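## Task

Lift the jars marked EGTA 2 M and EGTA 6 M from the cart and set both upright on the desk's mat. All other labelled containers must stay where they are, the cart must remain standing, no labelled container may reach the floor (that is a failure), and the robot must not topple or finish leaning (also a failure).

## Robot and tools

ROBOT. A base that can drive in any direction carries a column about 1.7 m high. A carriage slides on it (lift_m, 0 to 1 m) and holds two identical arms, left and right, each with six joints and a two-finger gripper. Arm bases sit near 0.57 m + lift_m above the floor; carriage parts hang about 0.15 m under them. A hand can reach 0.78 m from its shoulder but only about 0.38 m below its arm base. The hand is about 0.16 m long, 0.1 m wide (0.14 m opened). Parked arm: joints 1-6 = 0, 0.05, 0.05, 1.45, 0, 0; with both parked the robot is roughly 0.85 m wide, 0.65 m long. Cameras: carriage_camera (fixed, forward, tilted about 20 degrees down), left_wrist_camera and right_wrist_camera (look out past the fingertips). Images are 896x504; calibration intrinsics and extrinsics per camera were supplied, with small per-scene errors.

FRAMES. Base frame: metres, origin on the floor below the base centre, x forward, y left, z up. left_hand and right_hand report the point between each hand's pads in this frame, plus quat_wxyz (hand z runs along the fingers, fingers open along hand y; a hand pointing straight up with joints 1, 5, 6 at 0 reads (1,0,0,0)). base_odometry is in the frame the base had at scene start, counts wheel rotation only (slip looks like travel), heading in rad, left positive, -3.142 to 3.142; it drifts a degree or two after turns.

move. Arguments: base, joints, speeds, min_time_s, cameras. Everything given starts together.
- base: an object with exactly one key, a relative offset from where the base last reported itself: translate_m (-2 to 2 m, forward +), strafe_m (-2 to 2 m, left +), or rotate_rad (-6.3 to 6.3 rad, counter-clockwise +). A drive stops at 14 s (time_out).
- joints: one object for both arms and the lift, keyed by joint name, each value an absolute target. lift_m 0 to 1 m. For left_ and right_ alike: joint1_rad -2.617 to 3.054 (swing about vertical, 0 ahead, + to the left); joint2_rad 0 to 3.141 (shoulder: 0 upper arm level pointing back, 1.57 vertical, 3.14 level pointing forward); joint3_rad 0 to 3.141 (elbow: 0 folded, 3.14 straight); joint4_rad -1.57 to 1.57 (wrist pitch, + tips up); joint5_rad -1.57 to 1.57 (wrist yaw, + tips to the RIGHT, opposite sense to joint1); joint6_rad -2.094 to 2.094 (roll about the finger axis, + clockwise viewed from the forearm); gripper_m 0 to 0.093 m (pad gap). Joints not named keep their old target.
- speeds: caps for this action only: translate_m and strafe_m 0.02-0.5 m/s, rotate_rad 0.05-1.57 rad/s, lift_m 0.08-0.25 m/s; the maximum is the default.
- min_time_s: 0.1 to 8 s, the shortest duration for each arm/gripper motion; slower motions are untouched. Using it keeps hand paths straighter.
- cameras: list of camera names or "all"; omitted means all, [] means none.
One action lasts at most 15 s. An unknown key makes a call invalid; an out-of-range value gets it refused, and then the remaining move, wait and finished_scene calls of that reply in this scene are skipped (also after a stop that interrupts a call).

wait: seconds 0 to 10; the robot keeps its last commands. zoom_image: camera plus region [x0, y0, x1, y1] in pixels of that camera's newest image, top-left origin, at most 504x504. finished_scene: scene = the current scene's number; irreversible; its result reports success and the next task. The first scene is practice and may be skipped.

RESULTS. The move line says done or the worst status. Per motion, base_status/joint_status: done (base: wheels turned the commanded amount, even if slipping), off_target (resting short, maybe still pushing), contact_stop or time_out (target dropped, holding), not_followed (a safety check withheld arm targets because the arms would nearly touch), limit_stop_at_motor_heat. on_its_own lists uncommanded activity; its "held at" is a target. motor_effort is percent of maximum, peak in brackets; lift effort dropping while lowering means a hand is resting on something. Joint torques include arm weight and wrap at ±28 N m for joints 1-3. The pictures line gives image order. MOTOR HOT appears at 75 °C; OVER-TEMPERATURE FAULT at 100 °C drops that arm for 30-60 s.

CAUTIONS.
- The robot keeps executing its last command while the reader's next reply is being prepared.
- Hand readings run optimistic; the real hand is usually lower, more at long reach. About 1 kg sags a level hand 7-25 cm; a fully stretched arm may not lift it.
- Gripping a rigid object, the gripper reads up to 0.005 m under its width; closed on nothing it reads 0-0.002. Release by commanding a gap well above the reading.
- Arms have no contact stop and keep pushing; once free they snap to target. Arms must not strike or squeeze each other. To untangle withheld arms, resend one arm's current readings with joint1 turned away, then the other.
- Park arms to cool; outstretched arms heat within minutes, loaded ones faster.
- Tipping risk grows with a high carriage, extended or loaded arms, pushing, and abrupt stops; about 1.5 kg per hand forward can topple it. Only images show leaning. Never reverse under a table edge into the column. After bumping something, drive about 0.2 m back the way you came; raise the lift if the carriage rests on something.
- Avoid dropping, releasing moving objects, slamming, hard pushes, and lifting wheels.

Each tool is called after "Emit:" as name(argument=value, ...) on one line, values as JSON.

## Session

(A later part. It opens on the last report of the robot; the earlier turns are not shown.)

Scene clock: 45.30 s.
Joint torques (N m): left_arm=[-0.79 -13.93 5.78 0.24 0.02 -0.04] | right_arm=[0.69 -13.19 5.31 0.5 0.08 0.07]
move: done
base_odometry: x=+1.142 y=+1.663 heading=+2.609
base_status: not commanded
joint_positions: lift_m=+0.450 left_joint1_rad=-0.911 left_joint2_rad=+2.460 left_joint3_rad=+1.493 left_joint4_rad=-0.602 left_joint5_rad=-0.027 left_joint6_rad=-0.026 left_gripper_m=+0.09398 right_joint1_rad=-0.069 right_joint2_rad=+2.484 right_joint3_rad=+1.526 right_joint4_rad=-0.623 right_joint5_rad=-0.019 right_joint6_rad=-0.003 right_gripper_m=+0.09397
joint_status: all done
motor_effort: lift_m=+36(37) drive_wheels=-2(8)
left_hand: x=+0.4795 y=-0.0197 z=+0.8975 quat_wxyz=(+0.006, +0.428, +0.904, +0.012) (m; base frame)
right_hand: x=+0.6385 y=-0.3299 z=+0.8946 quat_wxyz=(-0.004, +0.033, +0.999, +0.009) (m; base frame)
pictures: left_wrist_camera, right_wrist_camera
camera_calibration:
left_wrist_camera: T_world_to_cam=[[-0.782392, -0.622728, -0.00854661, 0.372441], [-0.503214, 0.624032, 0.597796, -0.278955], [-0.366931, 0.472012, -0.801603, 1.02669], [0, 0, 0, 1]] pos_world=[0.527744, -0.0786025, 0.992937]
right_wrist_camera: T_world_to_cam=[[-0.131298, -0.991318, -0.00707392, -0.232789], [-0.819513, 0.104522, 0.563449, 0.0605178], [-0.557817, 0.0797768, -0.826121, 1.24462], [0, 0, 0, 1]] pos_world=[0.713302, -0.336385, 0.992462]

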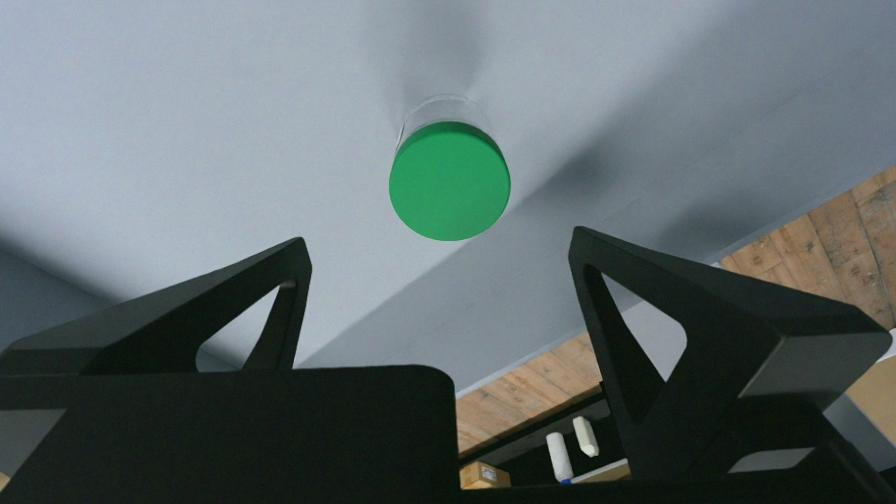

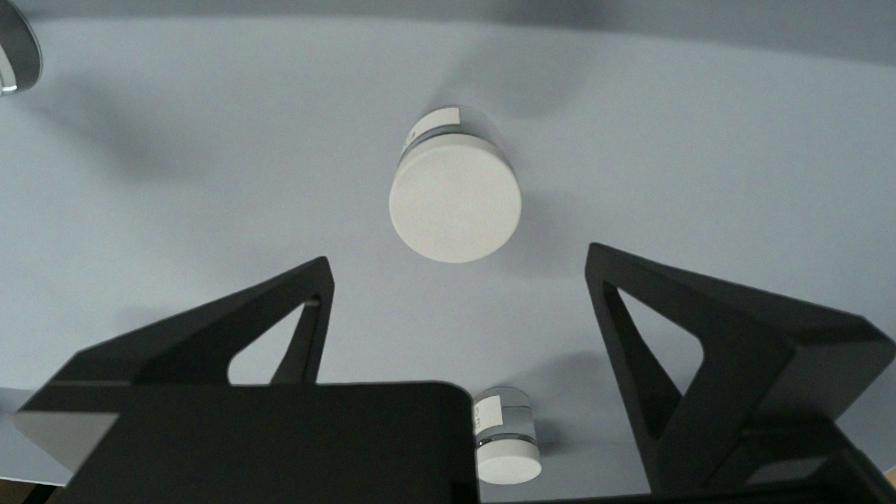

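Emit:
move(joints={"lift_m":0.379}, cameras=[])

Emit:
move(joints={"left_gripper_m":0.045,"right_gripper_m":0.045}, min_time_s=1.2, cameras=["left_wrist_camera","right_wrist_camera"])

Emit:
move(joints={"lift_m":0.51}, cameras=["left_wrist_camera","right_wrist_camera","carriage_camera"])

Scene clock: 47.33 s.
Joint torques (N m): left_arm=[-0.75 -14.15 5.81 0.26 0.03 -0.04] | right_arm=[0.81 -13.19 5.27 0.48 0.07 0.06]
move: done
base_odometry: x=+1.142 y=+1.663 heading=+2.609
base_status: not commanded
joint_positions: lift_m=+0.379 left_joint1_rad=-0.911 left_joint2_rad=+2.461 left_joint3_rad=+1.494 left_joint4_rad=-0.604 left_joint5_rad=-0.027 left_joint6_rad=-0.026 left_gripper_m=+0.09398 right_joint1_rad=-0.069 right_joint2_rad=+2.483 right_joint3_rad=+1.526 right_joint4_rad=-0.619 right_joint5_rad=-0.019 right_joint6_rad=-0.003 right_gripper_m=+0.09397
joint_status: all done
motor_effort: lift_m=+36(36) drive_wheels=-3(8)
left_hand: x=+0.4794 y=-0.0196 z=+0.8264 quat_wxyz=(+0.006, +0.428, +0.904, +0.012) (m; base frame)
right_hand: x=+0.6396 y=-0.3300 z=+0.8241 quat_wxyz=(-0.002, +0.033, +0.999, +0.009) (m; base frame)
pictures: none
No camera images: "cameras" was empty.

Scene clock: 48.83 s.
Joint torques (N m): left_arm=[-0.75 -14.16 5.79 0.27 0.02 -0.04] | right_arm=[0.68 -13.18 5.35 0.48 0.07 0.06]
move: off_target
base_odometry: x=+1.142 y=+1.663 heading=+2.609
base_status: not commanded
joint_positions: lift_m=+0.379 left_joint1_rad=-0.911 left_joint2_rad=+2.461 left_joint3_rad=+1.494 left_joint4_rad=-0.604 left_joint5_rad=-0.026 left_joint6_rad=-0.026 left_gripper_m=+0.05387 right_joint1_rad=-0.069 right_joint2_rad=+2.483 right_joint3_rad=+1.526 right_joint4_rad=-0.619 right_joint5_rad=-0.019 right_joint6_rad=-0.003 right_gripper_m=+0.05417
joint_status: left_gripper_m off_target (ended at +0.05390, target +0.04500); right_gripper_m off_target (ended at +0.05419, target +0.04500)
motor_effort: lift_m=+36(37) drive_wheels=-3(7)
left_hand: x=+0.4793 y=-0.0196 z=+0.8264 quat_wxyz=(+0.006, +0.428, +0.904, +0.012) (m; base frame)
right_hand: x=+0.6396 y=-0.3300 z=+0.8241 quat_wxyz=(-0.002, +0.033, +0.999, +0.009) (m; base frame)
pictures: left_wrist_camera, right_wrist_camera
camera_calibration:
left_wrist_camera: T_world_to_cam=[[-0.782402, -0.622719, -0.00818486, 0.371477], [-0.502474, 0.62345, 0.599024, -0.238015], [-0.367921, 0.472791, -0.800689, 0.969364], [0, 0, 0, 1]] pos_world=[0.527698, -0.0785897, 0.921776]
right_wrist_camera: T_world_to_cam=[[-0.131265, -0.99132, -0.00736092, -0.233002], [-0.822077, 0.104699, 0.559667, 0.105993], [-0.554039, 0.0795159, -0.828685, 1.18662], [0, 0, 0, 1]] pos_world=[0.713982, -0.336432, 0.922297]

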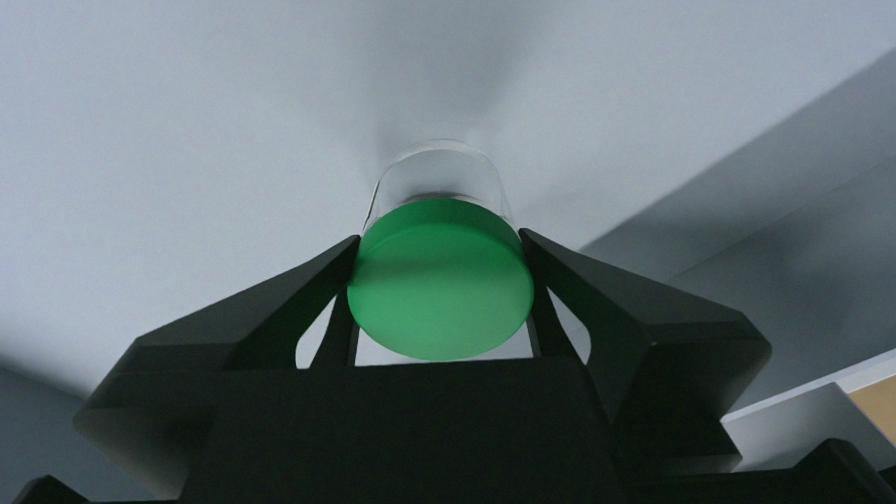

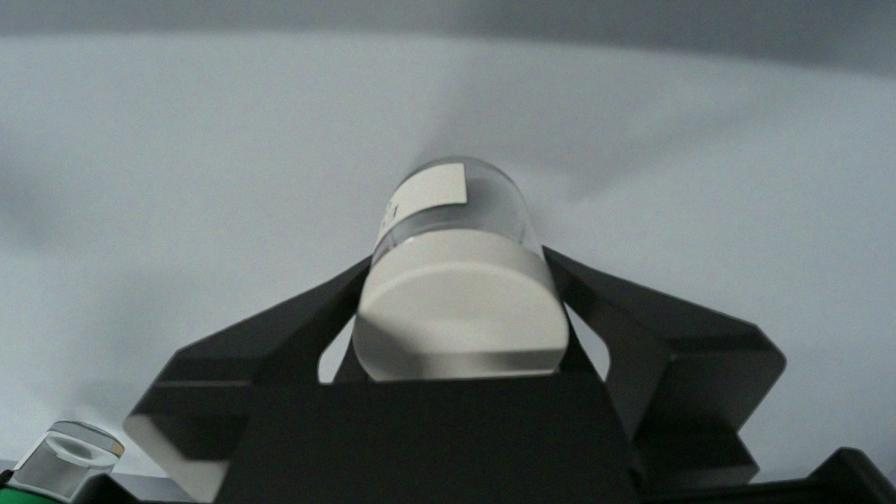

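Scene clock: 49.90 s.
Joint torques (N m): left_arm=[-0.68 -14.35 5.89 0.24 0.01 -0.04] | right_arm=[0.7 -13.19 5.41 0.46 0.07 0.06]
move: done
base_odometry: x=+1.142 y=+1.663 heading=+2.609
base_status: not commanded
joint_positions: lift_m=+0.510 left_joint1_rad=-0.911 left_joint2_rad=+2.464 left_joint3_rad=+1.494 left_joint4_rad=-0.606 left_joint5_rad=-0.026 left_joint6_rad=-0.026 left_gripper_m=+0.05387 right_joint1_rad=-0.069 right_joint2_rad=+2.482 right_joint3_rad=+1.525 right_joint4_rad=-0.618 right_joint5_rad=-0.019 right_joint6_rad=-0.003 right_gripper_m=+0.05417
joint_status: all done
motor_effort: lift_m=+43(51) drive_wheels=+7(7)
left_hand: x=+0.4787 y=-0.0188 z=+0.9558 quat_wxyz=(+0.004, +0.428, +0.904, +0.013) (m; base frame)
right_hand: x=+0.6394 y=-0.3300 z=+0.9544 quat_wxyz=(-0.002, +0.033, +0.999, +0.009) (m; base frame)
pictures: carriage_camera, left_wrist_camera, right_wrist_camera
camera_calibration:
carriage_camera: T_world_to_cam=[[-0.0301167, -0.999264, -0.0237735, 0.0395871], [-0.352417, 0.0328724, -0.935266, 1.45557], [0.935359, -0.0197889, -0.353147, 0.407409], [0, 0, 0, 1]] pos_world=[0.133088, -0.000228057, 1.50617]
left_wrist_camera: T_world_to_cam=[[-0.782424, -0.622692, -0.00823888, 0.372612], [-0.50093, 0.621457, 0.602378, -0.320329], [-0.369976, 0.475442, -0.798168, 1.07096], [0, 0, 0, 1]] pos_world=[0.527307, -0.0780856, 1.05083]
right_wrist_camera: T_world_to_cam=[[-0.131265, -0.99132, -0.00736092, -0.232059], [-0.822077, 0.104699, 0.559667, 0.0328666], [-0.554039, 0.0795159, -0.828685, 1.29445], [0, 0, 0, 1]] pos_world=[0.713731, -0.336415, 1.05259]

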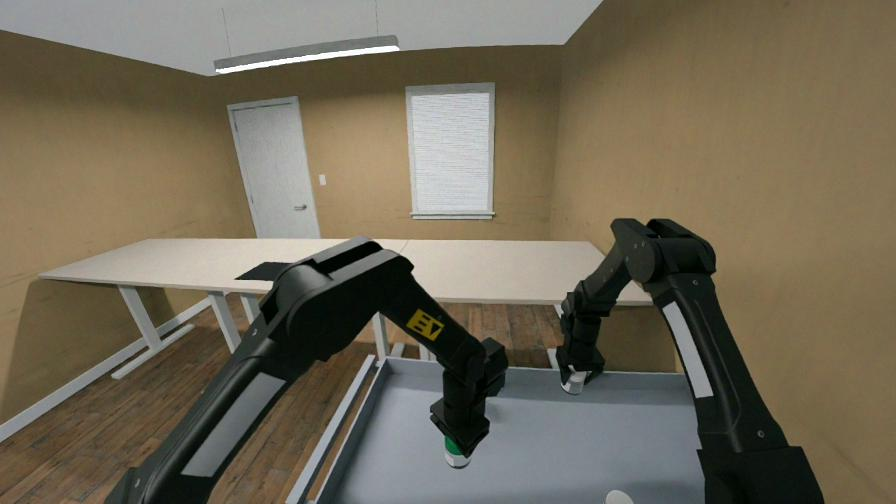

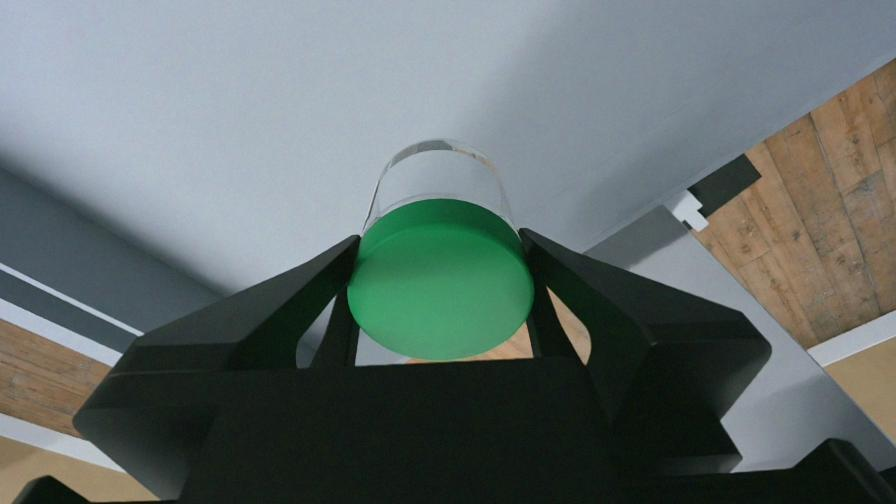

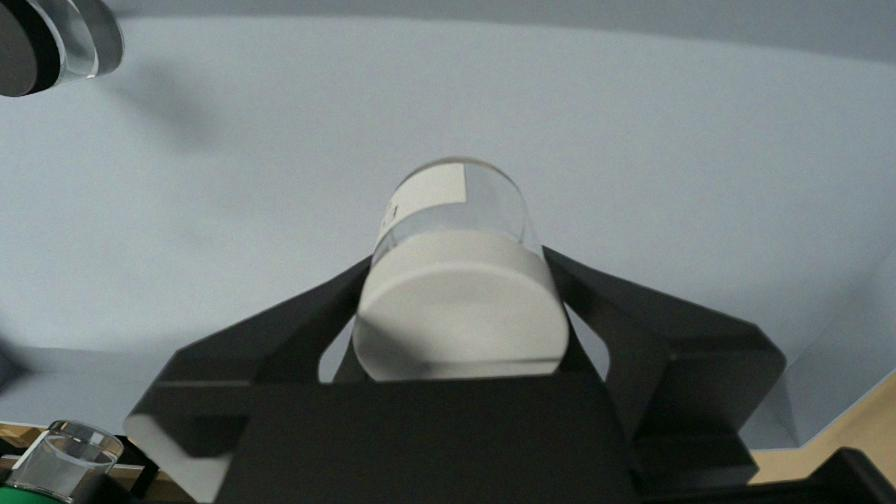

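Emit:
move(base={"translate_m":-0.15}, cameras=[])

Emit:
move(base={"strafe_m":1.3}, joints={"right_joint1_rad":0.26}, min_time_s=2, cameras=["carriage_camera"])

Scene clock: 56.20 s.
Joint torques (N m): left_arm=[-0.13 -14.52 5.79 0.27 0.03 -0.04] | right_arm=[0.68 -13.15 5.44 0.45 0.07 0.06]
move: done
base_odometry: x=+1.271 y=+1.587 heading=+2.609
base_status: done
joint_positions: lift_m=+0.510 left_joint1_rad=-0.917 left_joint2_rad=+2.464 left_joint3_rad=+1.494 left_joint4_rad=-0.606 left_joint5_rad=-0.026 left_joint6_rad=-0.026 left_gripper_m=+0.05387 right_joint1_rad=-0.068 right_joint2_rad=+2.482 right_joint3_rad=+1.525 right_joint4_rad=-0.617 right_joint5_rad=-0.019 right_joint6_rad=-0.003 right_gripper_m=+0.05417
joint_status: not commanded
motor_effort: lift_m=+42(44) drive_wheels=+0(16)
left_hand: x=+0.4768 y=-0.0203 z=+0.9558 quat_wxyz=(+0.004, +0.431, +0.902, +0.013) (m; base frame)
right_hand: x=+0.6397 y=-0.3297 z=+0.9544 quat_wxyz=(-0.001, +0.032, +0.999, +0.009) (m; base frame)
pictures: none
No camera images: "cameras" was empty.

Scene clock: 61.30 s.
Joint torques (N m): left_arm=[-0.21 -14.46 5.74 0.25 0.01 -0.04] | right_arm=[0.24 -13.14 5.45 0.46 0.07 0.07]
move: done
base_odometry: x=+0.611 y=+0.467 heading=+2.609
base_status: done
joint_positions: lift_m=+0.510 left_joint1_rad=-0.918 left_joint2_rad=+2.464 left_joint3_rad=+1.494 left_joint4_rad=-0.606 left_joint5_rad=-0.026 left_joint6_rad=-0.026 left_gripper_m=+0.05387 right_joint1_rad=+0.260 right_joint2_rad=+2.482 right_joint3_rad=+1.525 right_joint4_rad=-0.617 right_joint5_rad=-0.019 right_joint6_rad=-0.003 right_gripper_m=+0.05417
joint_status: all done
motor_effort: lift_m=+42(44) drive_wheels=+1(16)
left_hand: x=+0.4767 y=-0.0204 z=+0.9558 quat_wxyz=(+0.004, +0.431, +0.902, +0.013) (m; base frame)
right_hand: x=+0.6256 y=-0.1939 z=+0.9544 quat_wxyz=(-0.003, -0.131, +0.991, +0.009) (m; base frame)
pictures: carriage_camera
camera_calibration:
carriage_camera: T_world_to_cam=[[-0.0301167, -0.999264, -0.0237735, 0.0395871], [-0.352417, 0.0328724, -0.935266, 1.45557], [0.935359, -0.0197889, -0.353147, 0.407409], [0, 0, 0, 1]] pos_world=[0.133088, -0.000228057, 1.50617]

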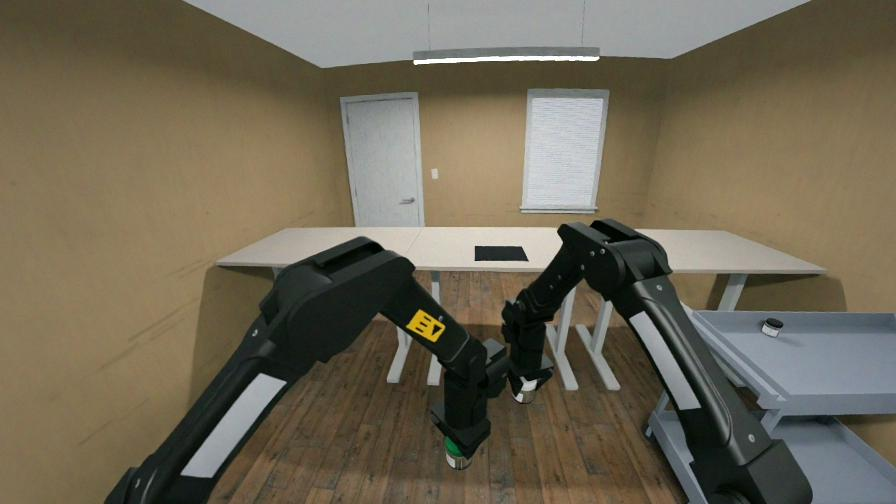

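Emit:
move(base={"translate_m":1.0}, cameras=[])

Emit:
move(base={"strafe_m":-0.32}, cameras=["carriage_camera"])

Scene clock: 66.83 s.
Joint torques (N m): left_arm=[1.52 -14.22 5.6 1.01 -1.06 -0.03] | right_arm=[0.03 -13.18 5.44 0.54 0.09 0.06]
move: done
base_odometry: x=-0.251 y=+0.974 heading=+2.610
base_status: done
joint_positions: lift_m=+0.510 left_joint1_rad=-0.937 left_joint2_rad=+2.464 left_joint3_rad=+1.494 left_joint4_rad=-0.706 left_joint5_rad=+0.081 left_joint6_rad=-0.026 left_gripper_m=+0.05387 right_joint1_rad=+0.261 right_joint2_rad=+2.482 right_joint3_rad=+1.525 right_joint4_rad=-0.626 right_joint5_rad=-0.022 right_joint6_rad=-0.003 right_gripper_m=+0.05417
joint_status: not commanded
motor_effort: lift_m=+43(44) drive_wheels=+8(25)
left_hand: x=+0.4410 y=-0.0163 z=+0.9576 quat_wxyz=(-0.065, +0.437, +0.897, -0.011) (m; base frame)
right_hand: x=+0.6231 y=-0.1935 z=+0.9544 quat_wxyz=(-0.008, -0.132, +0.991, +0.010) (m; base frame)
pictures: none
No camera images: "cameras" was empty.

Scene clock: 69.77 s.
Joint torques (N m): left_arm=[-0.51 -14.24 5.63 0.71 0.19 -0.04] | right_arm=[-0.24 -13.08 5.44 0.54 0.19 0.06]
move: done
base_odometry: x=-0.089 y=+1.250 heading=+2.610
base_status: done
joint_positions: lift_m=+0.510 left_joint1_rad=-0.914 left_joint2_rad=+2.463 left_joint3_rad=+1.494 left_joint4_rad=-0.667 left_joint5_rad=-0.038 left_joint6_rad=-0.026 left_gripper_m=+0.05387 right_joint1_rad=+0.264 right_joint2_rad=+2.482 right_joint3_rad=+1.525 right_joint4_rad=-0.625 right_joint5_rad=-0.033 right_joint6_rad=-0.003 right_gripper_m=+0.05417
joint_status: not commanded
motor_effort: lift_m=+43(44) drive_wheels=+4(19)
left_hand: x=+0.4707 y=-0.0068 z=+0.9570 quat_wxyz=(-0.020, +0.430, +0.902, +0.032) (m; base frame)
right_hand: x=+0.6224 y=-0.1902 z=+0.9545 quat_wxyz=(-0.008, -0.133, +0.991, +0.015) (m; base frame)
pictures: carriage_camera
camera_calibration:
carriage_camera: T_world_to_cam=[[-0.0301167, -0.999264, -0.0237735, 0.0395871], [-0.352417, 0.0328724, -0.935266, 1.45557], [0.935359, -0.0197889, -0.353147, 0.407409], [0, 0, 0, 1]] pos_world=[0.133088, -0.000228057, 1.50617]

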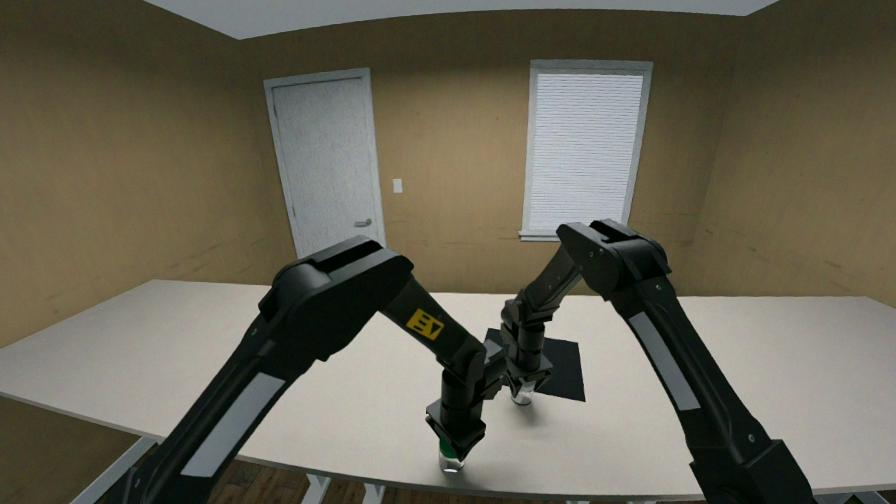

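Emit:
move(base={"strafe_m":-0.23}, joints={"left_joint1_rad":-0.6,"left_joint2_rad":2.708,"left_joint3_rad":2.03,"left_joint4_rad":-0.875,"right_joint1_rad":0.2,"right_joint2_rad":2.708,"right_joint3_rad":2.03,"right_joint4_rad":-0.875}, min_time_s=2, cameras=[])

Emit:
move(base={"translate_m":0.27}, joints={"lift_m":0.42})

Scene clock: 75.13 s.
Joint torques (N m): left_arm=[-0.08 -14.89 7.75 0.2 0.1 -0.04] | right_arm=[-0.01 -11.96 8.05 0.38 0.19 0.06]
move: done
base_odometry: x=+0.028 y=+1.448 heading=+2.610
base_status: done
joint_positions: lift_m=+0.510 left_joint1_rad=-0.604 left_joint2_rad=+2.698 left_joint3_rad=+1.998 left_joint4_rad=-0.865 left_joint5_rad=-0.035 left_joint6_rad=-0.026 left_gripper_m=+0.05387 right_joint1_rad=+0.202 right_joint2_rad=+2.692 right_joint3_rad=+2.008 right_joint4_rad=-0.861 right_joint5_rad=-0.031 right_joint6_rad=-0.003 right_gripper_m=+0.05417
joint_status: all done
motor_effort: lift_m=+43(44) drive_wheels=+0(17)
left_hand: x=+0.6260 y=+0.0333 z=+0.9600 quat_wxyz=(+0.009, +0.285, +0.958, +0.016) (m; base frame)
right_hand: x=+0.7030 y=-0.2006 z=+0.9647 quat_wxyz=(+0.011, -0.103, +0.995, +0.017) (m; base frame)
pictures: none
No camera images: "cameras" was empty.

Scene clock: 77.07 s.
Joint torques (N m): left_arm=[2.73 -2.48 2.69 4.02 -2.01 -0.03] | right_arm=[0.64 -1.92 2.37 4.38 0.12 0.11]
move: contact_stop
base_odometry: x=-0.150 y=+1.553 heading=+2.611
base_status: translate_m contact_stop (by the wheels' count: +0.207 of +0.270)
joint_positions: lift_m=+0.426 left_joint1_rad=-0.635 left_joint2_rad=+2.578 left_joint3_rad=+2.058 left_joint4_rad=-1.326 left_joint5_rad=+0.184 left_joint6_rad=-0.026 left_gripper_m=+0.05386 right_joint1_rad=+0.196 right_joint2_rad=+2.587 right_joint3_rad=+2.071 right_joint4_rad=-1.250 right_joint5_rad=-0.024 right_joint6_rad=-0.009 right_gripper_m=+0.05417
joint_status: lift_m contact_stop (moved -0.084 of -0.090)
on_its_own: lift_m is held at +0.425, not at your +0.420, since a contact_stop
motor_effort: lift_m=+27(36) drive_wheels=+17(110)
left_hand: x=+0.5415 y=+0.0301 z=+0.9584 quat_wxyz=(-0.159, +0.284, +0.945, -0.042) (m; base frame)
right_hand: x=+0.6527 y=-0.2147 z=+0.9499 quat_wxyz=(-0.098, -0.101, +0.990, +0.003) (m; base frame)
pictures: carriage_camera, left_wrist_camera, right_wrist_camera
camera_calibration:
carriage_camera: T_world_to_cam=[[-0.0301167, -0.999264, -0.0237735, 0.0375998], [-0.352417, 0.0328724, -0.935266, 1.37739], [0.935359, -0.0197889, -0.353147, 0.377887], [0, 0, 0, 1]] pos_world=[0.133088, -0.000228057, 1.42257]
left_wrist_camera: T_world_to_cam=[[-0.527894, -0.827749, 0.190156, 0.13041], [-0.426194, 0.451841, 0.783708, -0.529966], [-0.734634, 0.332671, -0.591306, 1.07655], [0, 0, 0, 1]] pos_world=[0.633846, -0.010731, 1.02711]
right_wrist_camera: T_world_to_cam=[[0.136989, -0.990571, -0.0016148, -0.296448], [-0.700821, -0.0980705, 0.706563, -0.227911], [-0.700059, -0.0956597, -0.707648, 1.23163], [0, 0, 0, 1]] pos_world=[0.7431, -0.198187, 1.03212]

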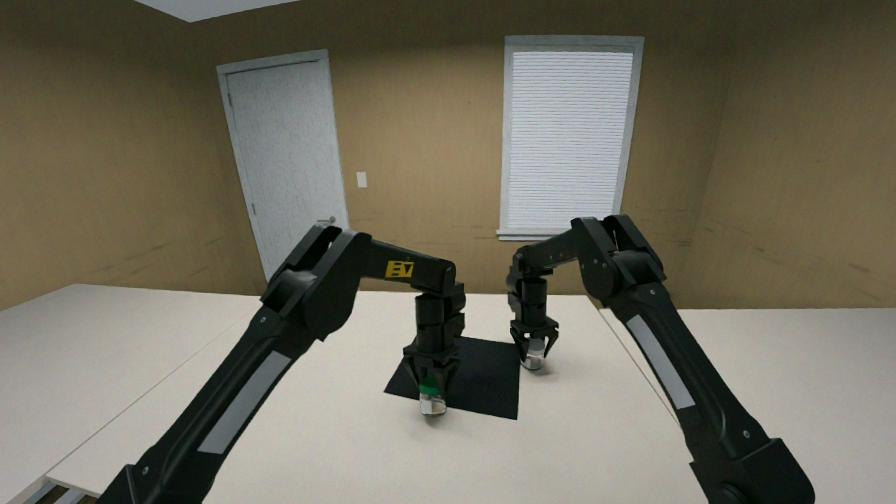

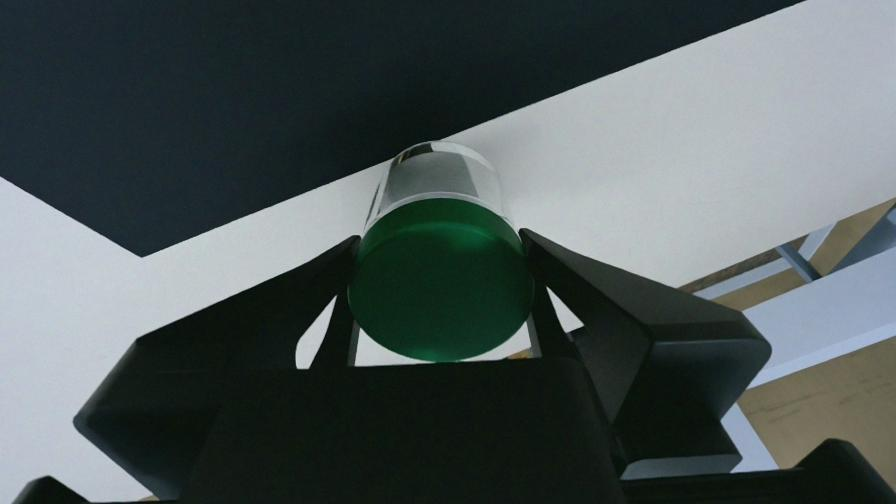

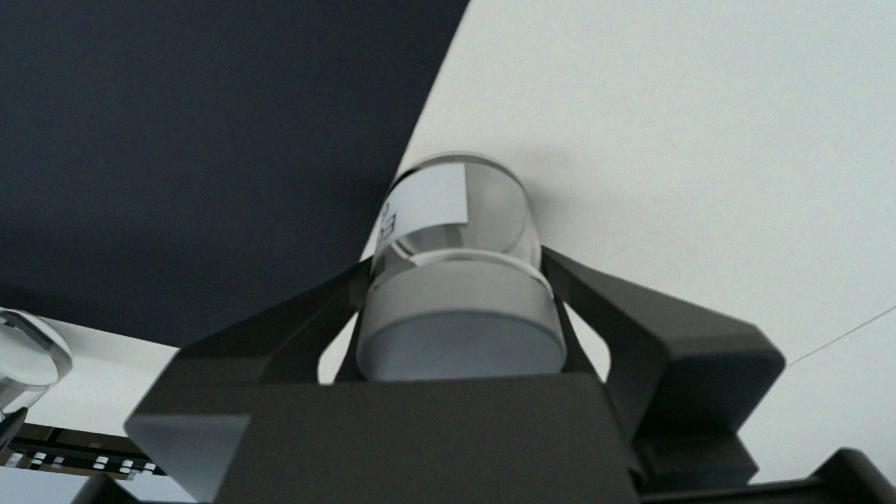

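Emit:
move(base={"translate_m":-0.06}, cameras=["carriage_camera"])

Scene clock: 78.60 s.
Joint torques (N m): left_arm=[1.52 -1.74 2.36 3.02 -0.77 -0.04] | right_arm=[1.94 -2.13 1.72 2.41 -0.12 0.12]
move: done
base_odometry: x=-0.098 y=+1.523 heading=+2.610
base_status: done
joint_positions: lift_m=+0.426 left_joint1_rad=-0.622 left_joint2_rad=+2.567 left_joint3_rad=+2.065 left_joint4_rad=-1.186 left_joint5_rad=+0.057 left_joint6_rad=-0.026 left_gripper_m=+0.05386 right_joint1_rad=+0.183 right_joint2_rad=+2.584 right_joint3_rad=+2.084 right_joint4_rad=-1.032 right_joint5_rad=+0.002 right_joint6_rad=-0.009 right_gripper_m=+0.05417
joint_status: not commanded
on_its_own: lift_m is held at +0.425, not at your +0.420, since a contact_stop
motor_effort: lift_m=+27(28) drive_wheels=+6(14)
left_hand: x=+0.5877 y=+0.0303 z=+0.9551 quat_wxyz=(-0.065, +0.292, +0.954, -0.009) (m; base frame)
right_hand: x=+0.7115 y=-0.2142 z=+0.9497 quat_wxyz=(+0.019, -0.096, +0.995, +0.001) (m; base frame)
pictures: carriage_camera
camera_calibration:
carriage_camera: T_world_to_cam=[[-0.0301167, -0.999264, -0.0237735, 0.0375998], [-0.352417, 0.0328724, -0.935266, 1.37739], [0.935359, -0.0197889, -0.353147, 0.377887], [0, 0, 0, 1]] pos_world=[0.133088, -0.000228057, 1.42257]

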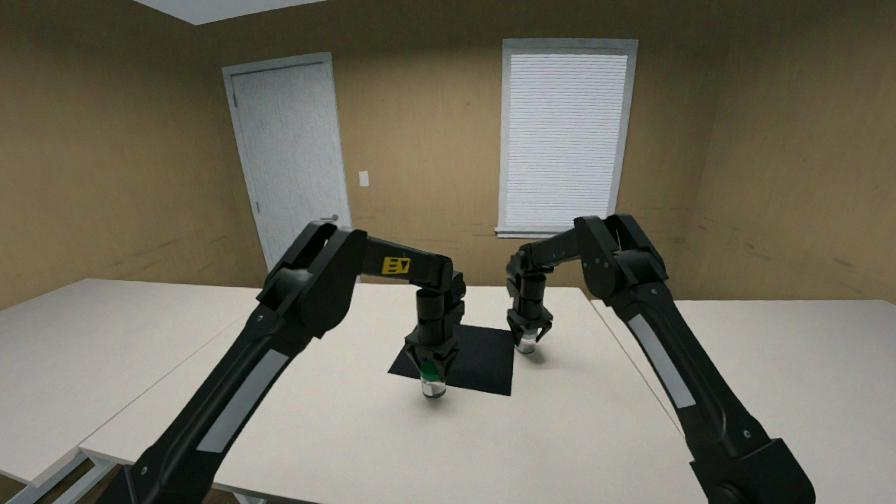

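Emit:
move(joints={"lift_m":0.55}, cameras=["carriage_camera","right_wrist_camera"])

Scene clock: 80.50 s.
Joint torques (N m): left_arm=[-0.32 -16.79 4.81 0.44 -0.11 -0.05] | right_arm=[0.38 -13.5 6.26 0.59 -0.08 0.12]
move: done
base_odometry: x=-0.098 y=+1.523 heading=+2.611
base_status: not commanded
joint_positions: lift_m=+0.550 left_joint1_rad=-0.601 left_joint2_rad=+2.716 left_joint3_rad=+2.034 left_joint4_rad=-0.887 left_joint5_rad=-0.012 left_joint6_rad=-0.026 left_gripper_m=+0.05386 right_joint1_rad=+0.198 right_joint2_rad=+2.709 right_joint3_rad=+2.026 right_joint4_rad=-0.885 right_joint5_rad=-0.005 right_joint6_rad=-0.009 right_gripper_m=+0.05417
joint_status: all done
motor_effort: lift_m=+42(48) drive_wheels=+1(6)
left_hand: x=+0.6268 y=+0.0296 z=+0.9997 quat_wxyz=(+0.003, +0.284, +0.959, +0.006) (m; base frame)
right_hand: x=+0.7009 y=-0.2075 z=+1.0009 quat_wxyz=(+0.001, -0.104, +0.995, +0.003) (m; base frame)
pictures: carriage_camera, right_wrist_camera
camera_calibration:
carriage_camera: T_world_to_cam=[[-0.0301167, -0.999264, -0.0237735, 0.0405385], [-0.352417, 0.0328724, -0.935266, 1.493], [0.935359, -0.0197889, -0.353147, 0.421541], [0, 0, 0, 1]] pos_world=[0.133088, -0.000228057, 1.54618]
right_wrist_camera: T_world_to_cam=[[0.141033, -0.989987, 0.00592774, -0.306112], [-0.825153, -0.114238, 0.553238, 0.00777783], [-0.547021, -0.0829163, -0.833002, 1.32303], [0, 0, 0, 1]] pos_world=[0.773317, -0.192457, 1.0996]

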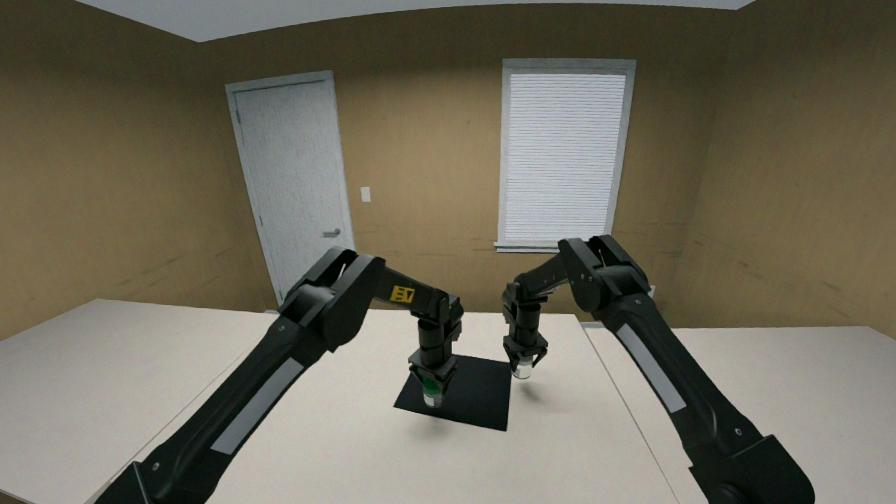

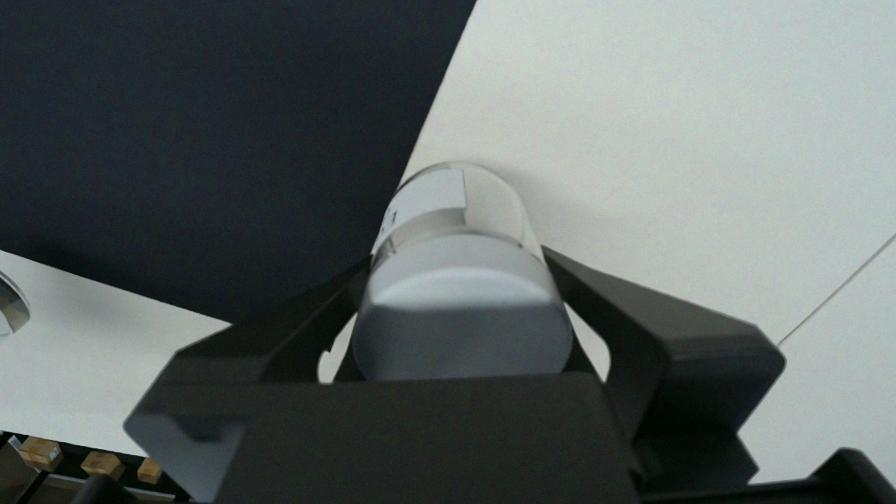

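Emit:
move(base={"strafe_m":0.057}, cameras=[])

Emit:
move(base={"translate_m":0.077}, speeds={"translate_m":0.1})

Scene clock: 86.93 s.
Joint torques (N m): left_arm=[-0.66 -16.72 4.77 0.39 -0.09 -0.04] | right_arm=[-0.02 -13.48 6.41 0.55 -0.05 0.12]
move: done
base_odometry: x=-0.128 y=+1.474 heading=+2.610
base_status: done
joint_positions: lift_m=+0.550 left_joint1_rad=-0.597 left_joint2_rad=+2.716 left_joint3_rad=+2.034 left_joint4_rad=-0.885 left_joint5_rad=-0.016 left_joint6_rad=-0.026 left_gripper_m=+0.05386 right_joint1_rad=+0.203 right_joint2_rad=+2.709 right_joint3_rad=+2.026 right_joint4_rad=-0.884 right_joint5_rad=-0.007 right_joint6_rad=-0.009 right_gripper_m=+0.05417
joint_status: not commanded
motor_effort: lift_m=+42(43) drive_wheels=+0(18)
left_hand: x=+0.6287 y=+0.0312 z=+0.9997 quat_wxyz=(+0.004, +0.282, +0.959, +0.007) (m; base frame)
right_hand: x=+0.7005 y=-0.2045 z=+1.0009 quat_wxyz=(+0.001, -0.106, +0.994, +0.004) (m; base frame)
pictures: none
No camera images: "cameras" was empty.

Scene clock: 88.50 s.
Joint torques (N m): left_arm=[-0.44 -16.69 4.83 0.41 -0.09 -0.05] | right_arm=[-0.24 -13.48 6.41 0.53 -0.04 0.12]
move: done
base_odometry: x=-0.194 y=+1.513 heading=+2.611
base_status: done
joint_positions: lift_m=+0.550 left_joint1_rad=-0.599 left_joint2_rad=+2.716 left_joint3_rad=+2.034 left_joint4_rad=-0.883 left_joint5_rad=-0.016 left_joint6_rad=-0.026 left_gripper_m=+0.05386 right_joint1_rad=+0.203 right_joint2_rad=+2.709 right_joint3_rad=+2.026 right_joint4_rad=-0.882 right_joint5_rad=-0.008 right_joint6_rad=-0.009 right_gripper_m=+0.05417
joint_status: not commanded
motor_effort: lift_m=+42(43) drive_wheels=+8(15)
left_hand: x=+0.6286 y=+0.0303 z=+0.9997 quat_wxyz=(+0.005, +0.283, +0.959, +0.006) (m; base frame)
right_hand: x=+0.7011 y=-0.2043 z=+1.0009 quat_wxyz=(+0.003, -0.106, +0.994, +0.004) (m; base frame)
pictures: carriage_camera, left_wrist_camera, right_wrist_camera
camera_calibration:
carriage_camera: T_world_to_cam=[[-0.0301167, -0.999264, -0.0237735, 0.0405385], [-0.352417, 0.0328724, -0.935266, 1.493], [0.935359, -0.0197889, -0.353147, 0.421541], [0, 0, 0, 1]] pos_world=[0.133088, -0.000228057, 1.54618]
left_wrist_camera: T_world_to_cam=[[-0.553781, -0.832658, 0.00257915, 0.372732], [-0.669212, 0.446916, 0.593651, -0.182416], [-0.495461, 0.327027, -0.804719, 1.22807], [0, 0, 0, 1]] pos_world=[0.692799, -0.00972959, 1.09558]
right_wrist_camera: T_world_to_cam=[[0.146317, -0.989233, 0.00306751, -0.303687], [-0.826088, -0.120479, 0.550513, 0.0104182], [-0.544216, -0.0830832, -0.834821, 1.32323], [0, 0, 0, 1]] pos_world=[0.773166, -0.189223, 1.09986]

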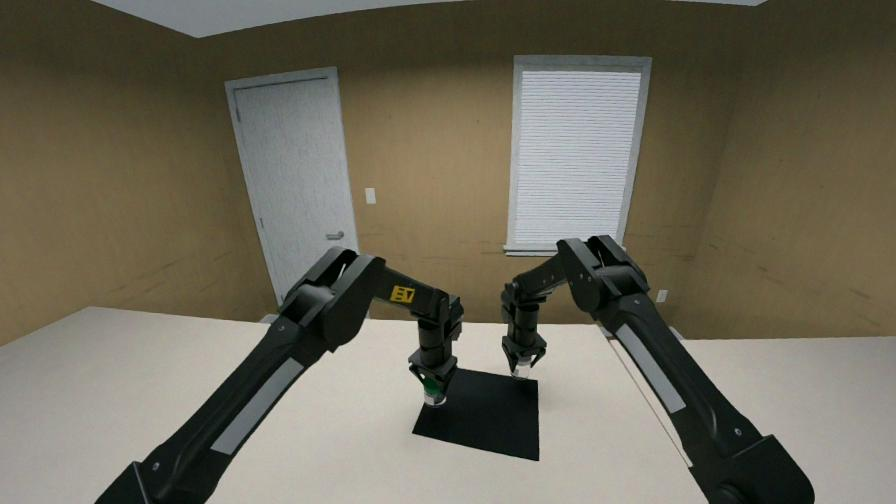

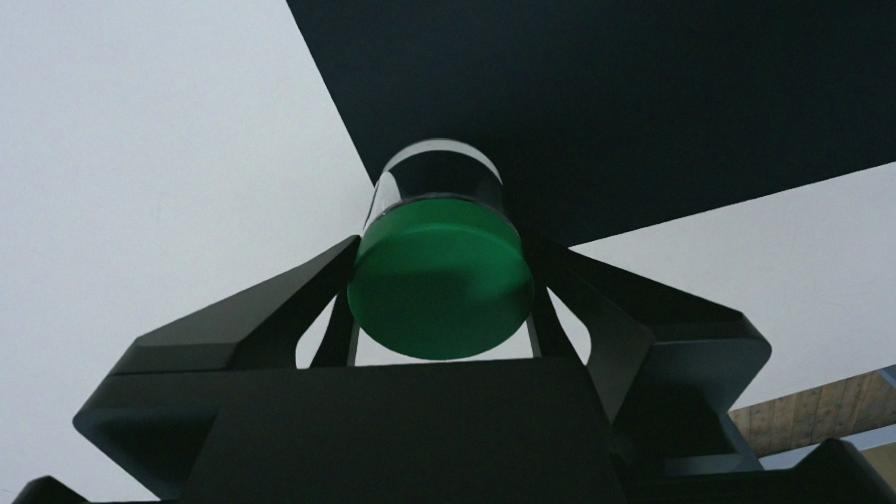

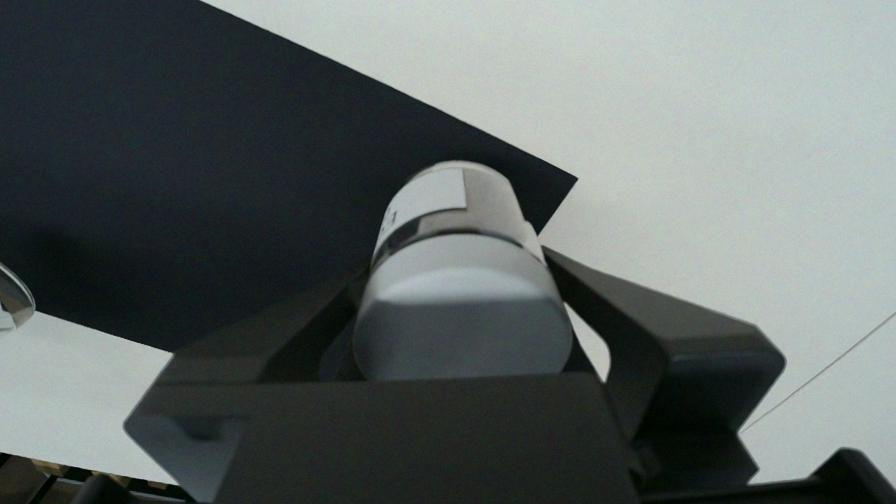

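Emit:
move(base={"translate_m":-0.022}, joints={"lift_m":0.515}, cameras=[])

Emit:
move(joints={"lift_m":0.501}, speeds={"lift_m":0.08})

Scene clock: 91.23 s.
Joint torques (N m): left_arm=[-0.28 -17.16 4.86 0.35 -0.08 -0.04] | right_arm=[0.03 -13.63 6.38 0.47 -0.04 0.12]
move: done
base_odometry: x=-0.175 y=+1.502 heading=+2.611
base_status: done
joint_positions: lift_m=+0.515 left_joint1_rad=-0.601 left_joint2_rad=+2.719 left_joint3_rad=+2.034 left_joint4_rad=-0.879 left_joint5_rad=-0.016 left_joint6_rad=-0.026 left_gripper_m=+0.05386 right_joint1_rad=+0.203 right_joint2_rad=+2.711 right_joint3_rad=+2.026 right_joint4_rad=-0.876 right_joint5_rad=-0.008 right_joint6_rad=-0.009 right_gripper_m=+0.05417
joint_status: all done
motor_effort: lift_m=+36(37) drive_wheels=+4(13)
left_hand: x=+0.6283 y=+0.0296 z=+0.9637 quat_wxyz=(+0.006, +0.284, +0.959, +0.007) (m; base frame)
right_hand: x=+0.7021 y=-0.2045 z=+0.9655 quat_wxyz=(+0.004, -0.106, +0.994, +0.004) (m; base frame)
pictures: none
No camera images: "cameras" was empty.

Scene clock: 91.77 s.
Joint torques (N m): left_arm=[-0.38 -15.47 4.83 0.46 0 -0.03] | right_arm=[-0.1 -13.12 6.01 0.57 -0.05 0.11]
move: done
base_odometry: x=-0.175 y=+1.502 heading=+2.611
base_status: not commanded
joint_positions: lift_m=+0.502 left_joint1_rad=-0.601 left_joint2_rad=+2.703 left_joint3_rad=+2.034 left_joint4_rad=-0.886 left_joint5_rad=-0.023 left_joint6_rad=-0.026 left_gripper_m=+0.05386 right_joint1_rad=+0.203 right_joint2_rad=+2.706 right_joint3_rad=+2.031 right_joint4_rad=-0.885 right_joint5_rad=-0.007 right_joint6_rad=-0.009 right_gripper_m=+0.05417
joint_status: all done
motor_effort: lift_m=+32(32) drive_wheels=+3(3)
left_hand: x=+0.6310 y=+0.0294 z=+0.9577 quat_wxyz=(+0.011, +0.283, +0.959, +0.009) (m; base frame)
right_hand: x=+0.7028 y=-0.2045 z=+0.9554 quat_wxyz=(+0.005, -0.105, +0.994, +0.004) (m; base frame)
pictures: carriage_camera, left_wrist_camera, right_wrist_camera
camera_calibration:
carriage_camera: T_world_to_cam=[[-0.0301167, -0.999264, -0.0237735, 0.0393952], [-0.352417, 0.0328724, -0.935266, 1.44802], [0.935359, -0.0197889, -0.353147, 0.404557], [0, 0, 0, 1]] pos_world=[0.133088, -0.000228057, 1.49809]
left_wrist_camera: T_world_to_cam=[[-0.554966, -0.831859, -0.00492873, 0.381285], [-0.675934, 0.447473, 0.585561, -0.143516], [-0.484898, 0.328298, -0.810614, 1.19462], [0, 0, 0, 1]] pos_world=[0.693862, -0.0107964, 1.05429]
right_wrist_camera: T_world_to_cam=[[0.144787, -0.989456, 0.00358444, -0.303428], [-0.828607, -0.119268, 0.546978, 0.0421951], [-0.540783, -0.0821653, -0.837139, 1.28609], [0, 0, 0, 1]] pos_world=[0.77439, -0.189525, 1.05464]

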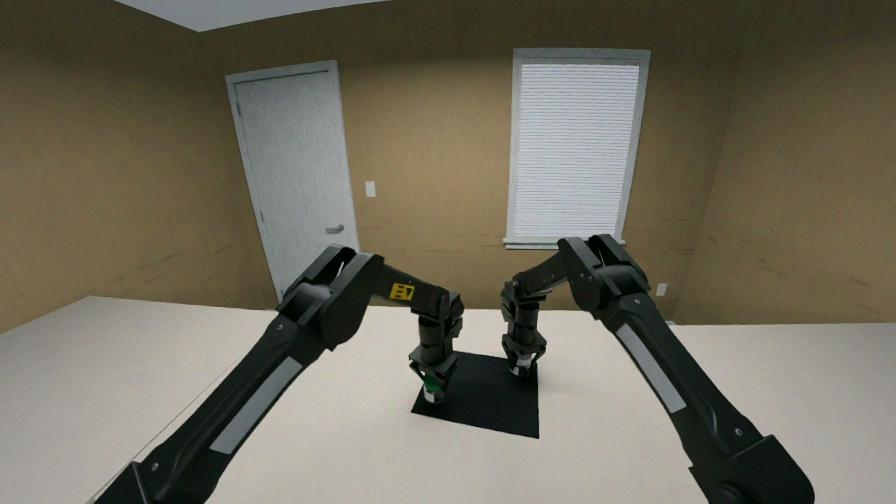

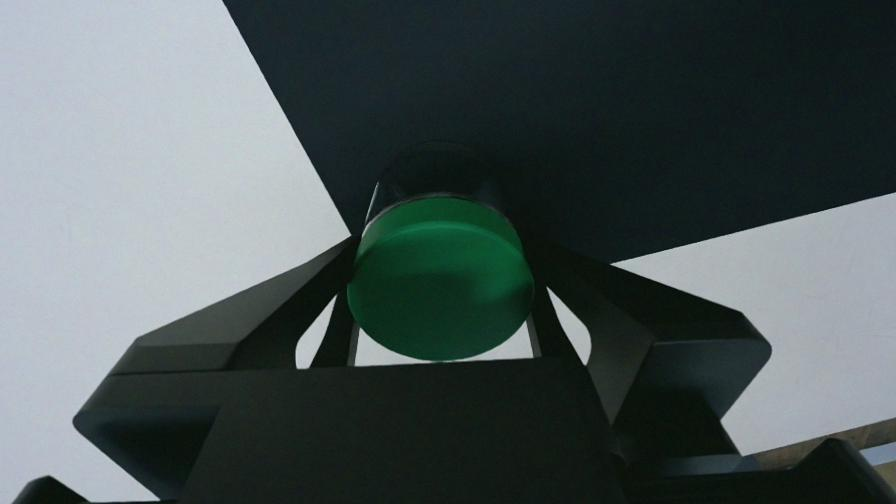

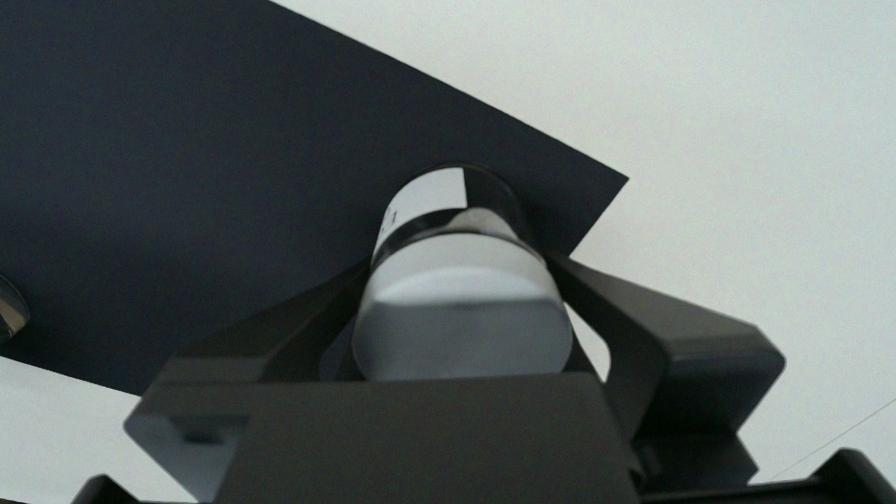

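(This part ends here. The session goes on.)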